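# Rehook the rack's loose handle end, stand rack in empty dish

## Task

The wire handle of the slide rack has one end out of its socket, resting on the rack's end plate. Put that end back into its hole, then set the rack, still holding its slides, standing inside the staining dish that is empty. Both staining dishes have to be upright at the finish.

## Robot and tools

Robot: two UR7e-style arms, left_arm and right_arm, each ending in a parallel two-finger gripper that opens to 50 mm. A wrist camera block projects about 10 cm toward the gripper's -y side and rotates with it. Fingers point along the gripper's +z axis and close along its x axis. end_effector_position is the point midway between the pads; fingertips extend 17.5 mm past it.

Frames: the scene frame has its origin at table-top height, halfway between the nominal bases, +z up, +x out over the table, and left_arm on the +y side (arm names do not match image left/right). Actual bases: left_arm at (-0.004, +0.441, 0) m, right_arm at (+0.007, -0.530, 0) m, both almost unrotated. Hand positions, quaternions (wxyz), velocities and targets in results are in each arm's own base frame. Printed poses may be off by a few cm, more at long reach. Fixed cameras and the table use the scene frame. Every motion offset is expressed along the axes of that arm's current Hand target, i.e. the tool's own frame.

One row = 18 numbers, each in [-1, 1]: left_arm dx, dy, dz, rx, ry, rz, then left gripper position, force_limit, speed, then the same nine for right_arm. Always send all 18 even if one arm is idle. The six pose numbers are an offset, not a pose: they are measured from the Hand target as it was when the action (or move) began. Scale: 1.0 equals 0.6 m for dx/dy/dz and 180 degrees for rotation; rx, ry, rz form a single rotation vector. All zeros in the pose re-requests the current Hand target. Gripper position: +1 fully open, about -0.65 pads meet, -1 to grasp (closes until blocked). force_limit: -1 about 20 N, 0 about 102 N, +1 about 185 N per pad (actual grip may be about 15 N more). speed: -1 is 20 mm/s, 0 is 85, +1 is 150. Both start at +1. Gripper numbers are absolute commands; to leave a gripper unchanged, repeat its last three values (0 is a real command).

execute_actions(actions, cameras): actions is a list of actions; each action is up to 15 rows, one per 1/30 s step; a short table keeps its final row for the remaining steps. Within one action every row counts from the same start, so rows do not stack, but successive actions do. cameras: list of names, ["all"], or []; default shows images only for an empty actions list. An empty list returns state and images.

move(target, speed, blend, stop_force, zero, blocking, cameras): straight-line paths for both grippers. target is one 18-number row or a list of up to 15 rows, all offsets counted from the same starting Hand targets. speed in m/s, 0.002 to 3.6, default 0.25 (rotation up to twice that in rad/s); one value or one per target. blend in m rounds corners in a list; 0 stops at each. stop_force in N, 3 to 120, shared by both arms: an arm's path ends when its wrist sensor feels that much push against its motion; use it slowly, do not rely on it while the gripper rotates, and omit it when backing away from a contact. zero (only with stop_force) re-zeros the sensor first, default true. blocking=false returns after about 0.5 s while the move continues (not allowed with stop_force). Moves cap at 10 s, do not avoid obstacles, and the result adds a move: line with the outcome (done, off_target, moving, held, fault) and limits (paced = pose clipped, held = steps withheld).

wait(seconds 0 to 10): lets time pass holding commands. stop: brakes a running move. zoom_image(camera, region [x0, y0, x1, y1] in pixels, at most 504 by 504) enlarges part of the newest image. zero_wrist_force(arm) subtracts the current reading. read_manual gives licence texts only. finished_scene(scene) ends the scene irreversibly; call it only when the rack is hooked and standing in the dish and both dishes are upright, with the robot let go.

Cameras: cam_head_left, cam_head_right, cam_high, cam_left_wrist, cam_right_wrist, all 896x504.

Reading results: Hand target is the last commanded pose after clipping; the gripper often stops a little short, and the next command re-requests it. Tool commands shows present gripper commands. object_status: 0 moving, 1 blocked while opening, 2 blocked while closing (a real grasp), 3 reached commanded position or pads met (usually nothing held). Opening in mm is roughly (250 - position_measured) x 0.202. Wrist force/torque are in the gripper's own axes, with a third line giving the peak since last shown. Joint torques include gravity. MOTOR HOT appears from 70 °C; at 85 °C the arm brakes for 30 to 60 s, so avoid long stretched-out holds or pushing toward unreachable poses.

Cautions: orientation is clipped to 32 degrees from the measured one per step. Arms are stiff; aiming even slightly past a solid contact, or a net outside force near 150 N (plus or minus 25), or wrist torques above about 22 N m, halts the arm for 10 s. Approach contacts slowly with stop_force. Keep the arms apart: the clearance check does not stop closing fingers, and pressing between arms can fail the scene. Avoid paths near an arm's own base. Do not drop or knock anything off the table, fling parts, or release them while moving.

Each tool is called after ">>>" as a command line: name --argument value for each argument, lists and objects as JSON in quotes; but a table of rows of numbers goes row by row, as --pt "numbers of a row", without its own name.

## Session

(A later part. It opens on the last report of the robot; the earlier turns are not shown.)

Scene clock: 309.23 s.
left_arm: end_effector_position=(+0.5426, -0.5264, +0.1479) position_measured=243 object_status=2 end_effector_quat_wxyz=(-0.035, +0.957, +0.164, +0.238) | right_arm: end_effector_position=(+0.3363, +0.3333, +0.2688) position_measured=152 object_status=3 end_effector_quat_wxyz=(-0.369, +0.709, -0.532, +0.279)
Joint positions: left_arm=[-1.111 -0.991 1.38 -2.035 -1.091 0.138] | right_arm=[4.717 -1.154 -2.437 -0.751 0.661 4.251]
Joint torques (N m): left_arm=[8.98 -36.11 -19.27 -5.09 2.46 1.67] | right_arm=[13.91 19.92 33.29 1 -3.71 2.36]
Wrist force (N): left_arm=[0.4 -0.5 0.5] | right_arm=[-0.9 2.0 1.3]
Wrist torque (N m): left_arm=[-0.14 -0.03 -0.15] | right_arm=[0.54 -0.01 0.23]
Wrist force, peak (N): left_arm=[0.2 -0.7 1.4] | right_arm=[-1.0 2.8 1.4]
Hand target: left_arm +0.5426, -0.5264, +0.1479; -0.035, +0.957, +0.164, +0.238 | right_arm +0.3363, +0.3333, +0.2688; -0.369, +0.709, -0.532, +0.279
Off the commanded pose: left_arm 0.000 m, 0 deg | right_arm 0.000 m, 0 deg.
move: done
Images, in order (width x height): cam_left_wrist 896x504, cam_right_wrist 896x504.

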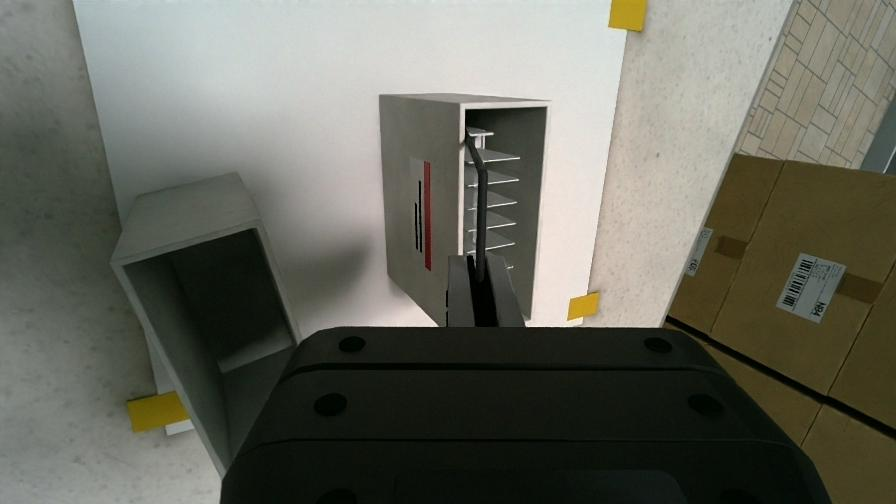

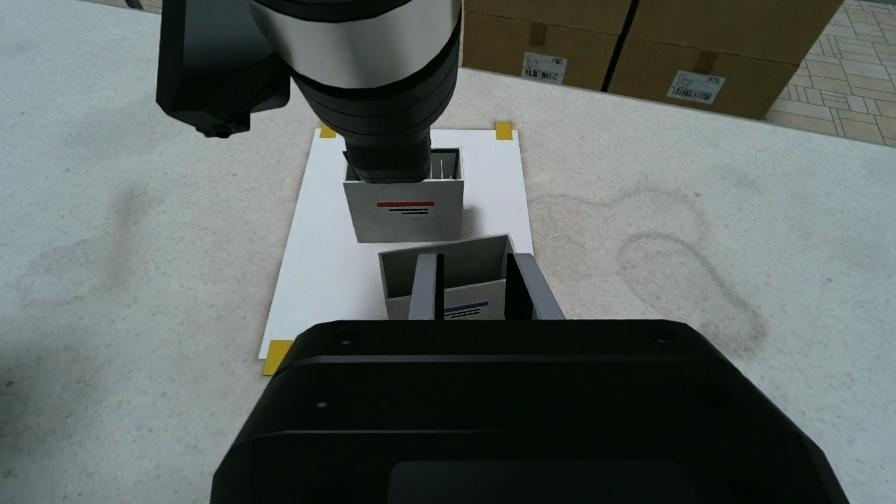

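>>> move --pt "0.0289 0 0.0012 0 -0.0513 0 -1 -0.6 -1 0 0 0 0 0 0 0 -0.6 -1" --pt "0.057 0 0.0081 0 -0.1026 0 -1 -0.6 -1 0 0 0 0 0 0 0 -0.6 -1" --pt "0.0837 0 0.0198 0 -0.1539 0 -1 -0.6 -1 0 0 0 0 0 0 0 -0.6 -1" --speed 0.1 --blend '[0.004, 0.004, 0]' --cameras '["cam_left_wrist", "cam_right_wrist"]'

>>> zoom_image --camera "cam_left_wrist" --region '[360, 60, 600, 330]'

Scene clock: 317.70 s.
left_arm: end_effector_position=(+0.5897, -0.5098, +0.1608) position_measured=243 object_status=2 end_effector_quat_wxyz=(+0.006, +0.986, +0.168, +0.002) | right_arm: end_effector_position=(+0.3363, +0.3333, +0.2688) position_measured=152 object_status=3 end_effector_quat_wxyz=(-0.369, +0.709, -0.532, +0.279)
Joint positions: left_arm=[-0.884 -0.856 1.022 -1.748 -1.573 0.35] | right_arm=[4.717 -1.154 -2.437 -0.751 0.661 4.251]
Joint torques (N m): left_arm=[8.07 -44.15 -33.93 -1.16 -1.44 1.77] | right_arm=[13.75 19.3 33.55 1.09 -3.72 2.38]
Wrist force (N): left_arm=[-0.3 -0.2 0.9] | right_arm=[-0.9 2.3 1.4]
Wrist torque (N m): left_arm=[-0.07 0.07 -0.19] | right_arm=[0.59 -0.02 0.23]
Wrist force, peak (N): left_arm=[-0.3 -0.4 2.1] | right_arm=[-1.3 2.4 1.6]
Hand target: left_arm +0.5897, -0.5098, +0.1608; +0.006, +0.986, +0.168, +0.002 | right_arm +0.3363, +0.3333, +0.2688; -0.369, +0.709, -0.532, +0.279
Off the commanded pose: left_arm 0.000 m, 0 deg | right_arm 0.000 m, 0 deg.
move: done
Images, in order (width x height): cam_left_wrist 896x504, cam_right_wrist 896x504.

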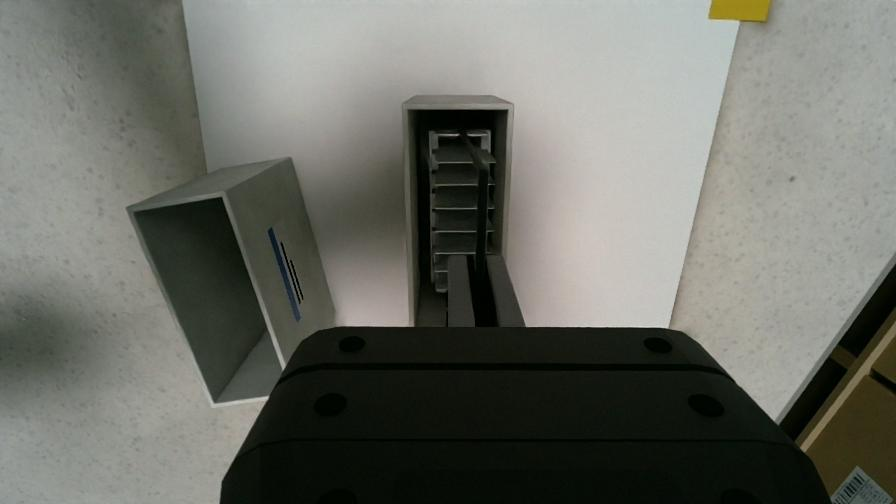

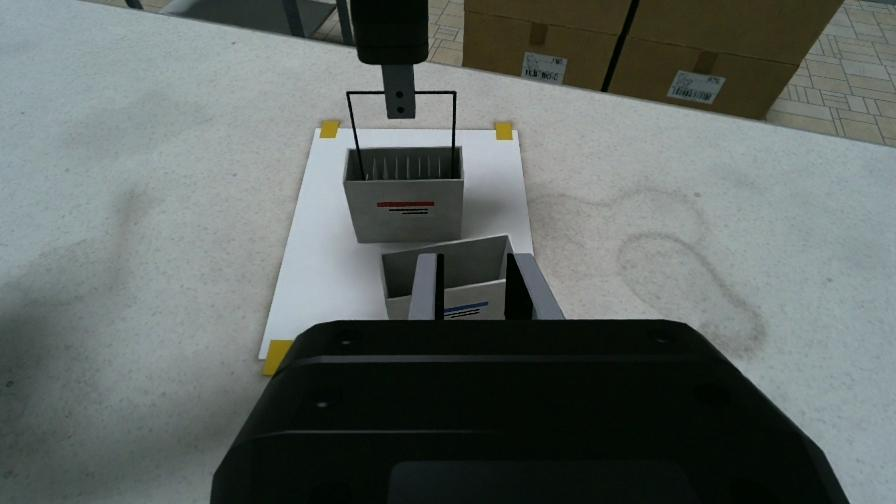

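Scaled by 1.867 from the camera's 896x504 image, which has a finer 1280x720 frame.

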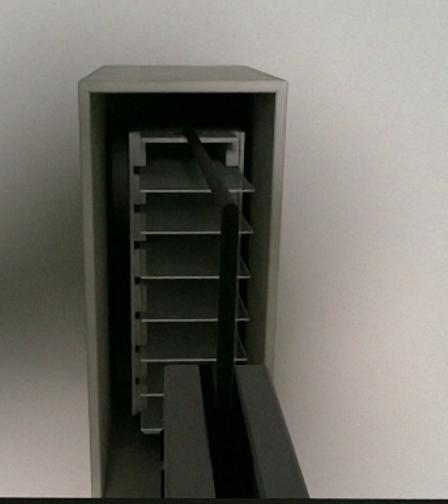

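>>> move --pt "0.0001 0.0005 -0.0417 0 0 0 -1 -0.6 -1 0 0.04 0 0 0 0 0 -0.6 -1" --pt "0.0004 0.0026 -0.2083 0 0 0 -1 -0.6 -1 0 0.13 0 0 0 0 0 -0.6 -1" --speed '[0.05, 0.12]' --blend '[0.01, 0]' --cameras '["cam_left_wrist", "cam_right_wrist"]'

>>> zoom_image --camera "cam_right_wrist" --region '[300, 0, 560, 200]'

Scene clock: 328.90 s.
left_arm: end_effector_position=(+0.5898, -0.5099, +0.2858) position_measured=243 object_status=2 end_effector_quat_wxyz=(+0.006, +0.986, +0.168, +0.002) | right_arm: end_effector_position=(+0.2935, +0.3207, +0.2048) position_measured=152 object_status=3 end_effector_quat_wxyz=(-0.369, +0.709, -0.532, +0.279)
Joint positions: left_arm=[-0.884 -0.858 0.705 -1.43 -1.573 0.35] | right_arm=[4.886 -1.105 -2.584 -0.874 0.617 4.526]
Joint torques (N m): left_arm=[-1.58 -43.12 -36.26 -1.53 -1.49 0.97] | right_arm=[13.76 16.24 14.95 0.89 -3.9 2.77]
Wrist force (N): left_arm=[-0.4 -0.8 0.8] | right_arm=[-1.0 2.5 1.1]
Wrist torque (N m): left_arm=[-0.17 0.05 -0.19] | right_arm=[0.66 0.02 0.22]
Wrist force, peak (N): left_arm=[-0.8 -0.3 2.0] | right_arm=[-1.4 2.7 1.1]
Hand target: left_arm +0.5898, -0.5099, +0.2858; +0.006, +0.986, +0.168, +0.002 | right_arm +0.2935, +0.3207, +0.2048; -0.369, +0.709, -0.532, +0.279
Off the commanded pose: left_arm 0.000 m, 0 deg | right_arm 0.000 m, 0 deg.
move: done
Images, in order (width x height): cam_left_wrist 896x504, cam_right_wrist 896x504.

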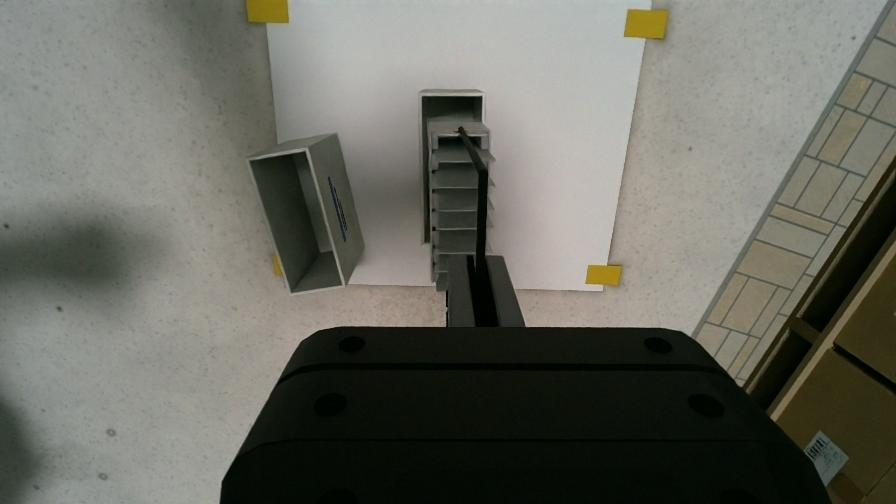

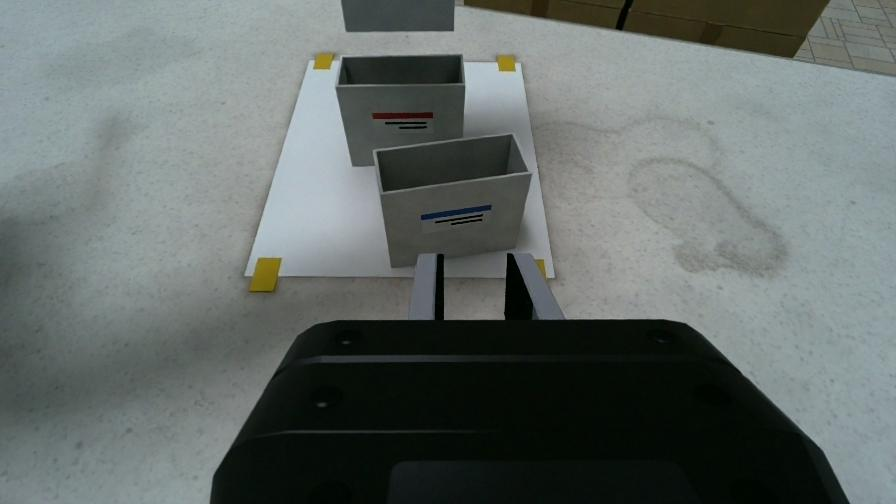

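Scaled by 1.938 from the camera's 896x504 image, which has a finer 1280x720 frame.

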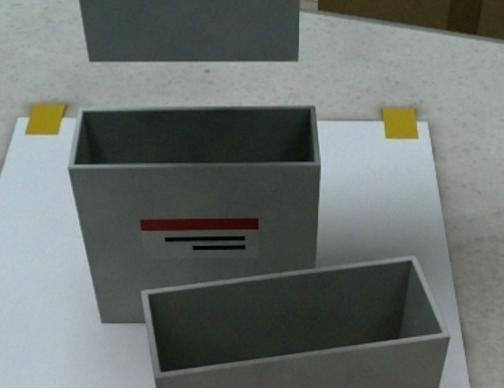

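>>> move --target '[-0.1893, 0.0585, 0.0, 0, 0, -0.0528, -1, -0.6, -1, 0, 0, 0, 0, 0, 0, 0, -0.6, -1]' --speed 0.12 --cameras '["cam_left_wrist", "cam_right_wrist"]'

>>> zoom_image --camera "cam_right_wrist" --region '[320, 0, 580, 200]'

>>> zoom_image --camera "cam_left_wrist" --region '[360, 60, 600, 330]'

Scene clock: 336.60 s.
left_arm: end_effector_position=(+0.4943, -0.5805, +0.2861) position_measured=243 object_status=2 end_effector_quat_wxyz=(+0.006, +0.969, +0.249, +0.001) | right_arm: end_effector_position=(+0.2935, +0.3207, +0.2048) position_measured=152 object_status=3 end_effector_quat_wxyz=(-0.369, +0.709, -0.532, +0.279)
Joint positions: left_arm=[-1.041 -0.918 0.805 -1.47 -1.571 0.027] | right_arm=[4.886 -1.105 -2.584 -0.875 0.617 4.526]
Joint torques (N m): left_arm=[-8.53 -65.51 -20.73 -5.06 1.17 -2.2] | right_arm=[13.76 15.79 19.84 0.89 -3.93 2.44]
Wrist force (N): left_arm=[-0.3 -0.8 0.9] | right_arm=[-0.9 2.5 1.1]
Wrist torque (N m): left_arm=[-0.14 0.01 0.02] | right_arm=[0.66 -0.01 0.22]
Wrist force, peak (N): left_arm=[1.3 -1.5 0.9] | right_arm=[-1.3 2.5 1.4]
Hand target: left_arm +0.4942, -0.5806, +0.2861; +0.006, +0.969, +0.249, +0.001 | right_arm +0.2935, +0.3207, +0.2048; -0.369, +0.709, -0.532, +0.279
Off the commanded pose: left_arm 0.000 m, 0 deg | right_arm 0.000 m, 0 deg.
move: done
Images, in order (width x height): cam_left_wrist 896x504, cam_right_wrist 896x504.

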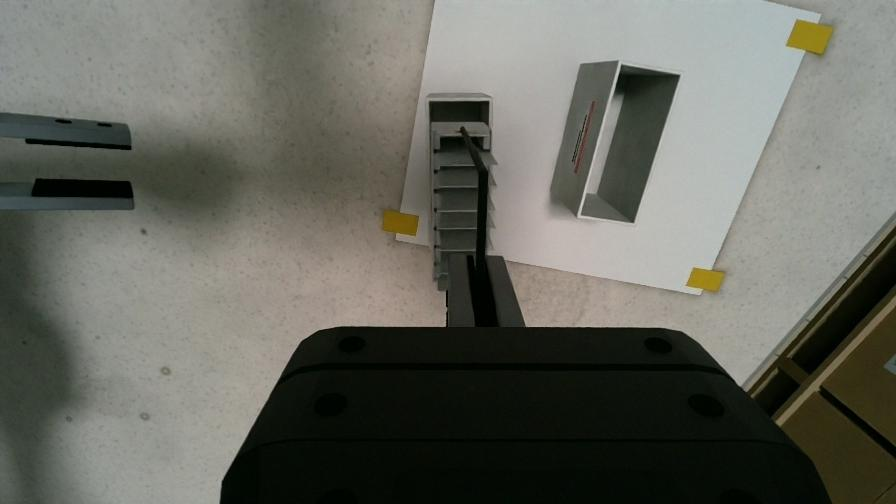

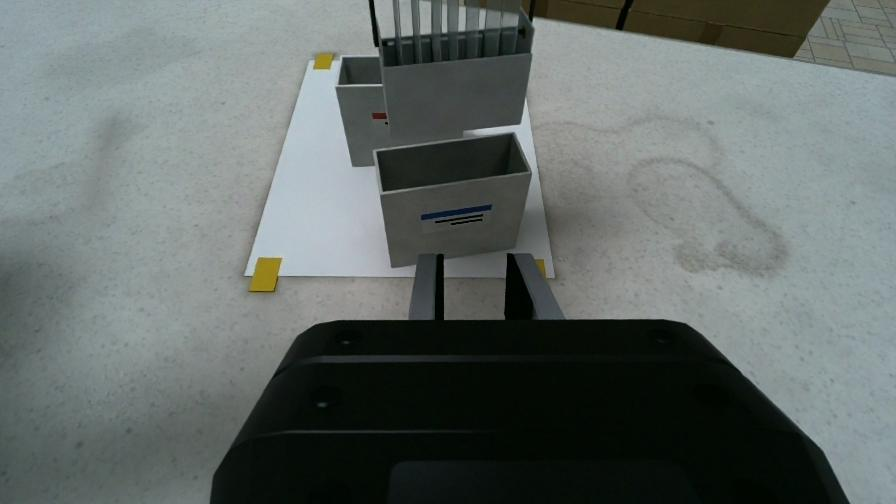

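Scaled by 1.938 from the camera's 896x504 image, which has a finer 1280x720 frame.

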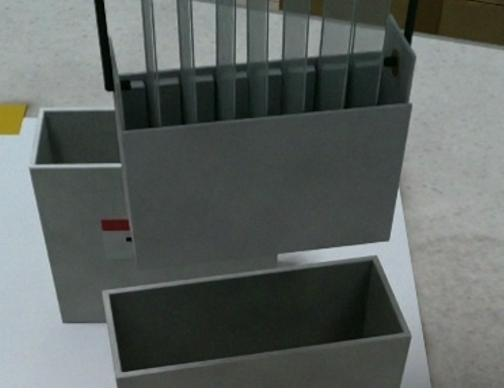

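Scaled by 1.867 from the camera's 896x504 image, which has a finer 1280x720 frame.

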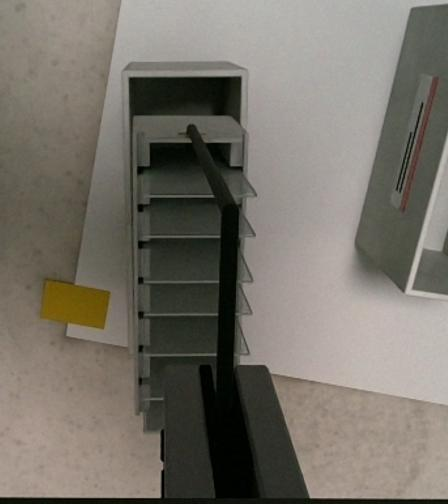

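>>> move --pt "0.002 -0.0012 0.1 0 0 0 -1 -0.6 -1 0 0 0 0 0 0 0 -0.6 -1" --pt "0.002 -0.0025 0.2077 0 0 0 -1 -0.6 -1 0 0 0 0 0 0 0 -0.6 -1" --speed '[0.08, 0.04]' --blend '[0.01, 0]' --stop_force 6 --cameras '["cam_left_wrist", "cam_right_wrist"]'

>>> zoom_image --camera "cam_right_wrist" --region '[320, 60, 580, 260]'

>>> zoom_image --camera "cam_left_wrist" --region '[360, 60, 600, 330]'

Scene clock: 347.47 s.
left_arm: end_effector_position=(+0.4952, -0.5800, +0.1614) position_measured=243 object_status=2 end_effector_quat_wxyz=(+0.006, +0.969, +0.249, +0.001) | right_arm: end_effector_position=(+0.2935, +0.3207, +0.2048) position_measured=152 object_status=3 end_effector_quat_wxyz=(-0.369, +0.709, -0.532, +0.279)
Joint positions: left_arm=[-1.039 -0.902 1.099 -1.779 -1.571 0.028] | right_arm=[4.886 -1.105 -2.584 -0.875 0.617 4.526]
Joint torques (N m): left_arm=[-4.48 -41.2 -21.07 -5.13 1.02 -1.84] | right_arm=[13.63 15.67 30.3 0.92 -3.8 2.45]
Wrist force (N): left_arm=[-0.6 -0.2 1.1] | right_arm=[-0.9 2.4 1.1]
Wrist torque (N m): left_arm=[-0.05 0.06 0.00] | right_arm=[0.66 0.00 0.21]
Wrist force, peak (N): left_arm=[0.0 -0.6 1.7] | right_arm=[-1.0 2.7 1.3]
Hand target: left_arm +0.4952, -0.5800, +0.1614; +0.006, +0.969, +0.249, +0.001 | right_arm +0.2935, +0.3207, +0.2048; -0.369, +0.709, -0.532, +0.279
Off the commanded pose: left_arm 0.000 m, 0 deg | right_arm 0.000 m, 0 deg.
move: done
Images, in order (width x height): cam_left_wrist 896x504, cam_right_wrist 896x504.

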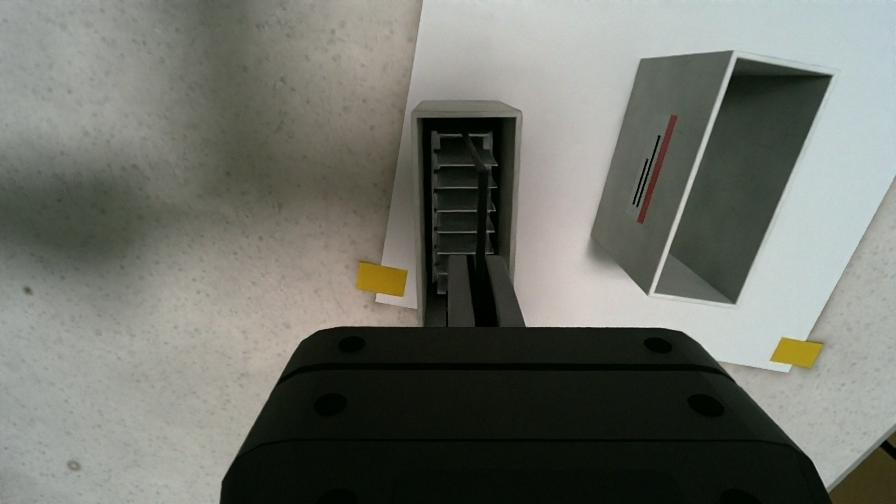

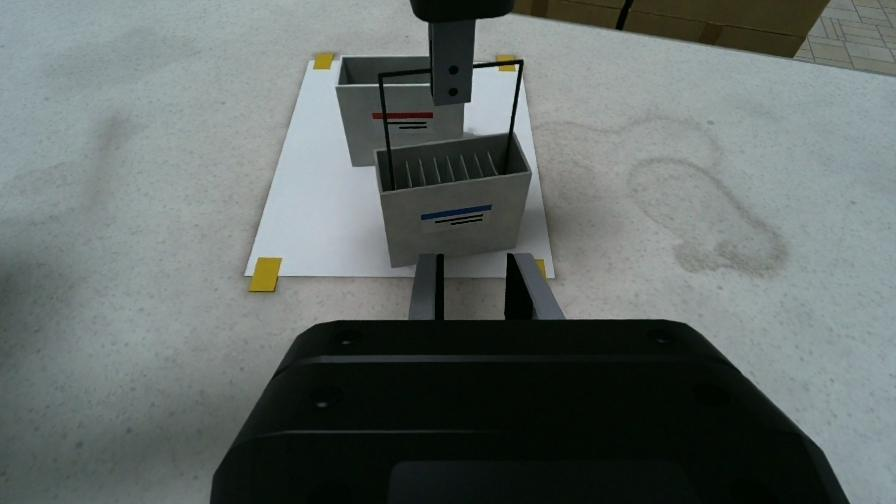

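Scaled by 1.938 from the camera's 896x504 image, which has a finer 1280x720 frame.

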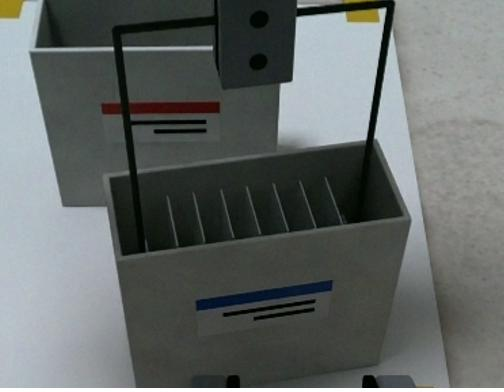

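Scaled by 1.867 from the camera's 896x504 image, which has a finer 1280x720 frame.

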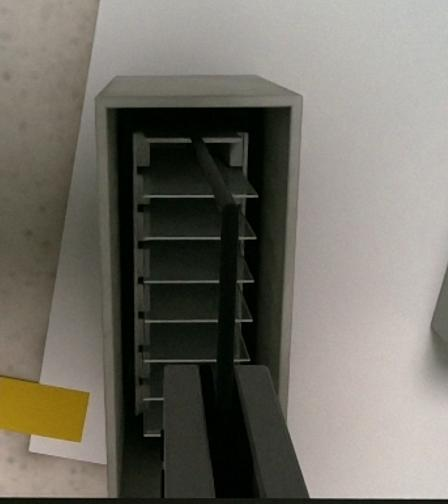

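>>> move --pt "0 0 0.0013 0 0 0 -1 -0.6 -1 0 0 -0.12 0 0 0 0 -0.6 -1" --pt "-0.024 0 0.003 0 0.0426 0 -1 -0.6 -1 0 0 -0.1667 0 0 0 0 -0.6 -1" --pt "-0.0476 0 0.0077 0 0.0852 0 -1 -0.6 -1 0 0 -0.1667 0 0 0 0 -0.6 -1" --pt "-0.0703 0 0.0157 0 0.1278 0 -1 -0.6 -1 0 0 -0.1667 0 0 0 0 -0.6 -1" --speed '[0.1, 0.1, 0.1, 0.1]' --blend '[0.002, 0.004, 0.004, 0]' --cameras '["cam_left_wrist", "cam_right_wrist"]'

>>> zoom_image --camera "cam_right_wrist" --region '[320, 60, 580, 260]'

>>> zoom_image --camera "cam_left_wrist" --region '[360, 60, 600, 330]'

Scene clock: 358.83 s.
left_arm: end_effector_position=(+0.4612, -0.5989, +0.1533) position_measured=243 object_status=2 end_effector_quat_wxyz=(-0.040, +0.952, +0.246, +0.179) | right_arm: end_effector_position=(+0.2146, +0.2980, +0.2620) position_measured=152 object_status=3 end_effector_quat_wxyz=(-0.369, +0.709, -0.532, +0.279)
Joint positions: left_arm=[-1.218 -0.929 1.196 -1.792 -1.205 -0.16] | right_arm=[5.259 -0.836 -2.388 -1.85 0.658 5.154]
Joint torques (N m): left_arm=[9.09 -64.03 -34.47 -4.84 -0.81 1.36] | right_arm=[13.89 8.44 34.77 0.03 -0.13 2.38]
Wrist force (N): left_arm=[0.0 -0.5 0.9] | right_arm=[-0.9 2.6 1.3]
Wrist torque (N m): left_arm=[-0.11 -0.01 0.04] | right_arm=[0.63 -0.01 0.24]
Wrist force, peak (N): left_arm=[-2.8 -0.4 0.2] | right_arm=[-1.2 2.6 2.0]
Hand target: left_arm +0.4612, -0.5988, +0.1534; -0.040, +0.952, +0.246, +0.178 (not the last commanded pose) | right_arm +0.2146, +0.2980, +0.2620; -0.369, +0.709, -0.532, +0.279
Off the commanded pose: left_arm 0.003 m, 2 deg | right_arm 0.000 m, 0 deg.
move: held (left_arm; a check stopped the path); limits=held
pose unreachable (left arm): on one or more control steps of this call, first in action 0 (counted from 0), this arm could not follow its commanded pose, so it was not sent that pose on those steps. It may still have moved: this result reports where it is.
cause: moving toward the commanded pose would bring a part of the arm too close to another arm (a part of this arm just beyond joint 3 (elbow) and the right arm's gripper, 11 mm apart when this arm was first held).
Images, in order (width x height): cam_left_wrist 896x504, cam_right_wrist 896x504.

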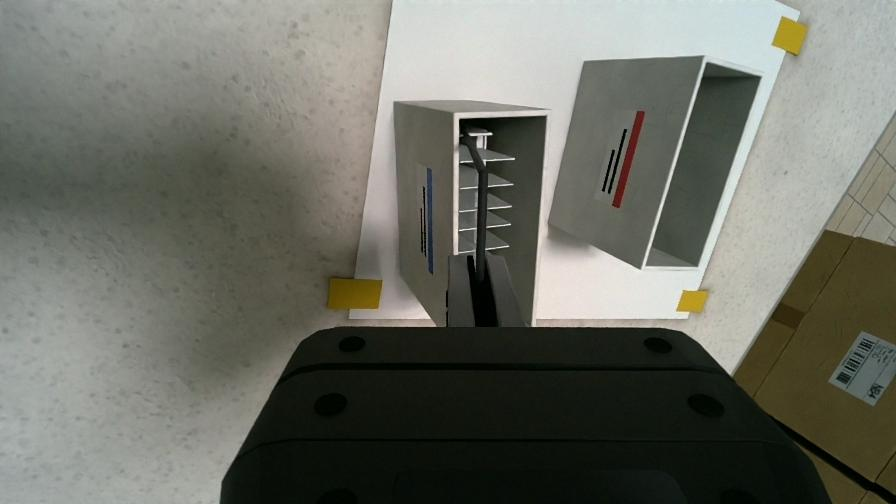

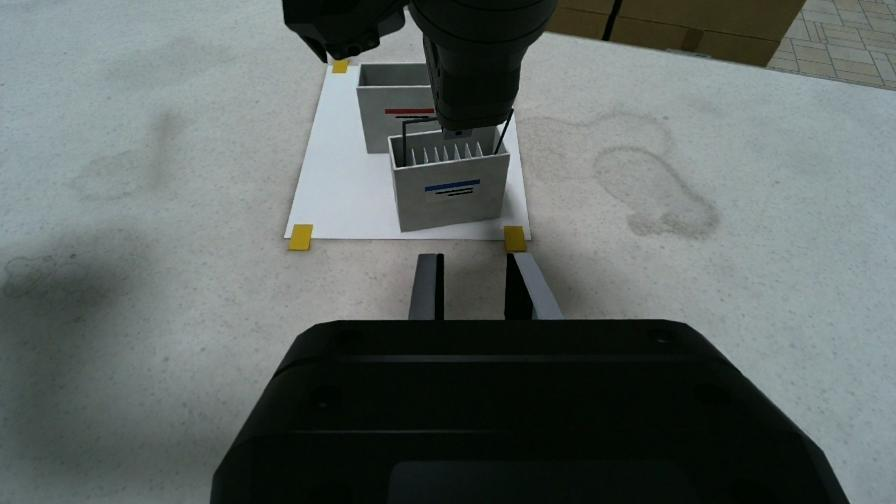

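Scaled by 1.938 from the camera's 896x504 image, which has a finer 1280x720 frame.

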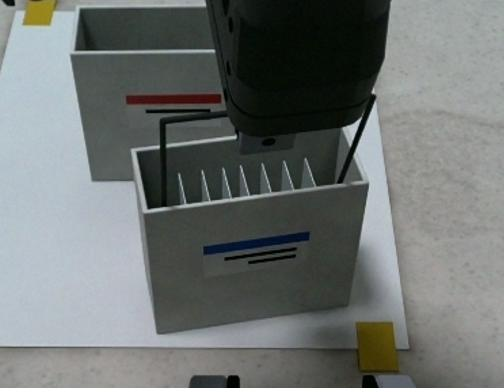

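Scaled by 1.867 from the camera's 896x504 image, which has a finer 1280x720 frame.

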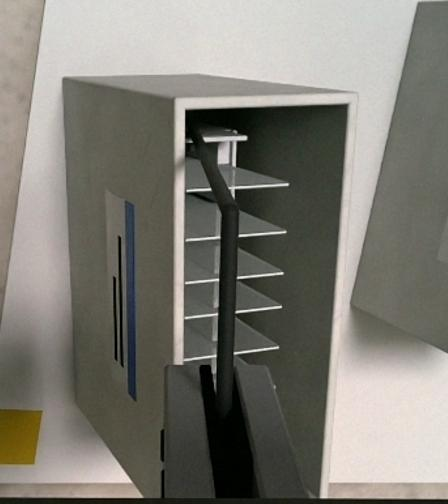

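>>> move --pt "0 0 0 0 0 0 0.3 -0.6 -1 0 0 0 0 0 0 0 -0.6 -1" --pt "0.018 0.0006 -0.0467 0 0 0 0.3 -0.6 -1 0 0 0 0 0 0 0 -0.6 -1" --pt "0.0721 0.0024 -0.1868 0 0 0 0.3 -0.6 -1 0 0 0 0 0 0 0 -0.6 -1" --speed '[0.08, 0.08, 0.25]' --blend '[0, 0.01, 0]' --cameras '["cam_left_wrist", "cam_right_wrist", "cam_high"]'

>>> zoom_image --camera "cam_left_wrist" --region '[400, 60, 600, 330]'

>>> zoom_image --camera "cam_right_wrist" --region '[360, 40, 540, 240]'

Scene clock: 365.77 s.
left_arm: end_effector_position=(+0.4612, -0.5988, +0.2735) position_measured=107 object_status=3 end_effector_quat_wxyz=(-0.040, +0.952, +0.246, +0.178) | right_arm: end_effector_position=(+0.2146, +0.2980, +0.2620) position_measured=152 object_status=3 end_effector_quat_wxyz=(-0.369, +0.709, -0.532, +0.279)
Joint positions: left_arm=[-1.218 -0.969 0.952 -1.508 -1.206 -0.16] | right_arm=[5.259 -0.836 -2.388 -1.85 0.658 5.154]
Joint torques (N m): left_arm=[8.95 -39.42 -34.06 -0.95 -0.8 -1.81] | right_arm=[14.15 8.33 34.09 0.11 -0.26 2.38]
Wrist force (N): left_arm=[0.3 -0.4 0.2] | right_arm=[-1.1 2.2 1.4]
Wrist torque (N m): left_arm=[-0.10 -0.03 0.05] | right_arm=[0.59 0.02 0.24]
Wrist force, peak (N): left_arm=[1.2 -0.4 -1.4] | right_arm=[-1.2 2.8 1.6]
Hand target: left_arm +0.4613, -0.5988, +0.2735; -0.040, +0.952, +0.246, +0.178 | right_arm +0.2146, +0.2980, +0.2620; -0.369, +0.709, -0.532, +0.279
Off the commanded pose: left_arm 0.000 m, 0 deg | right_arm 0.000 m, 0 deg.
move: done
Images, in order (width x height): cam_high 896x504, cam_left_wrist 896x504, cam_right_wrist 896x504.

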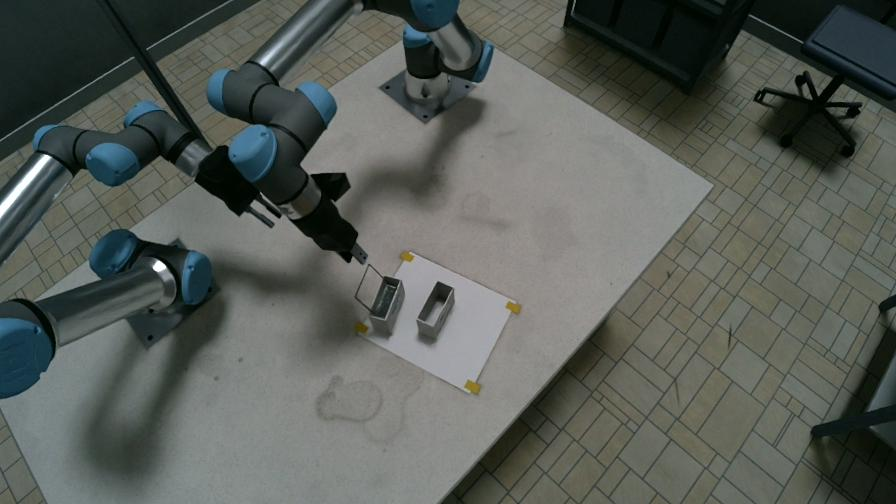

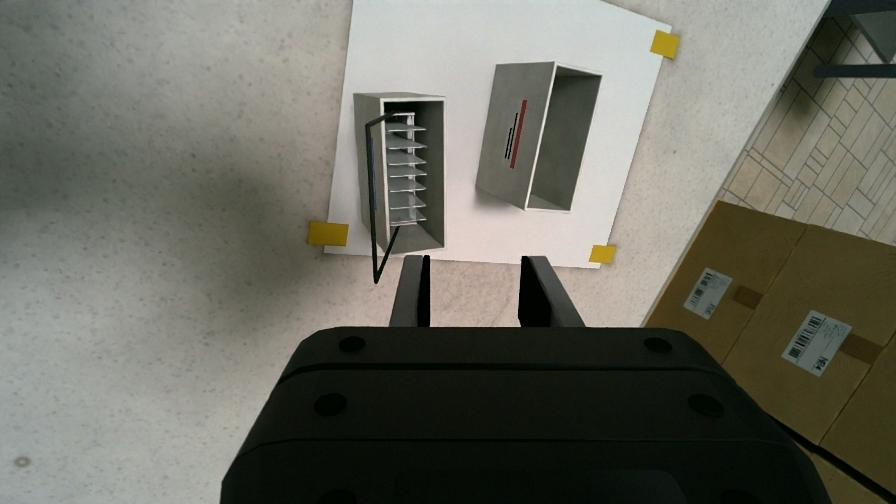

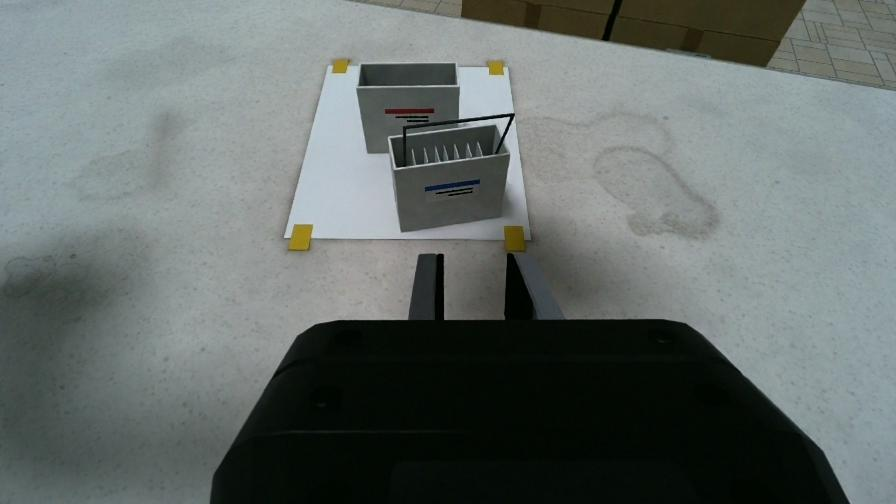

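Scaled by 1.867 from the camera's 896x504 image, which has a finer 1280x720 frame.

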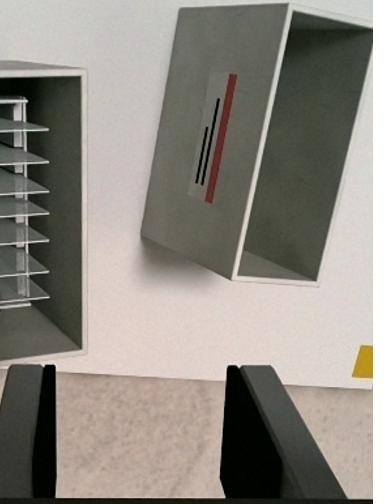

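Scaled by 2.520 from the camera's 896x504 image, which has a finer 1280x720 frame.

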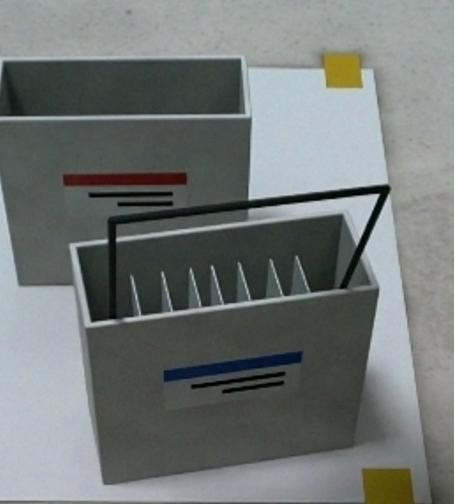

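>>> zoom_image --camera "cam_left_wrist" --region '[350, 80, 450, 180]'

>>> zoom_image --camera "cam_left_wrist" --region '[350, 190, 450, 290]'

Scaled by 5.040 from the camera's 896x504 image, which has a finer 1280x720 frame.

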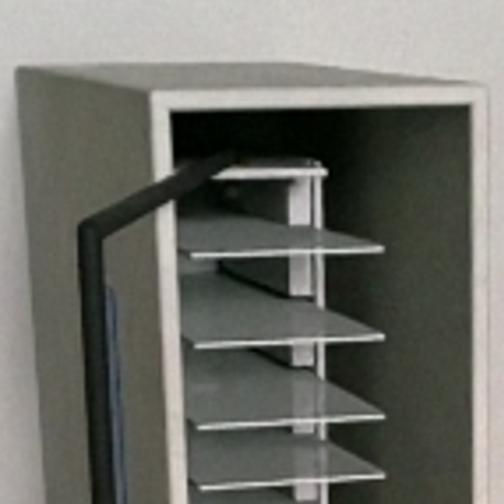

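Scaled by 5.040 from the camera's 896x504 image, which has a finer 1280x720 frame.

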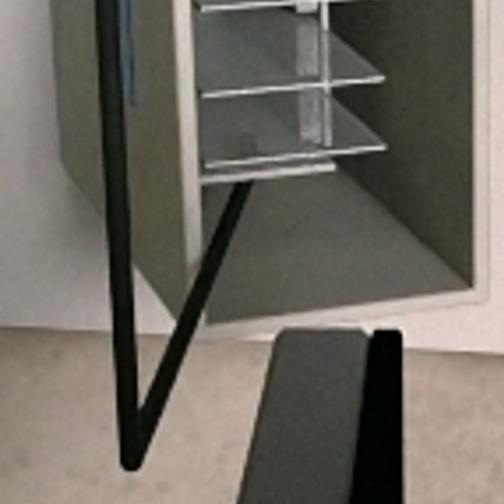

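>>> finished_scene --scene 1

The scene is finished: the task was done.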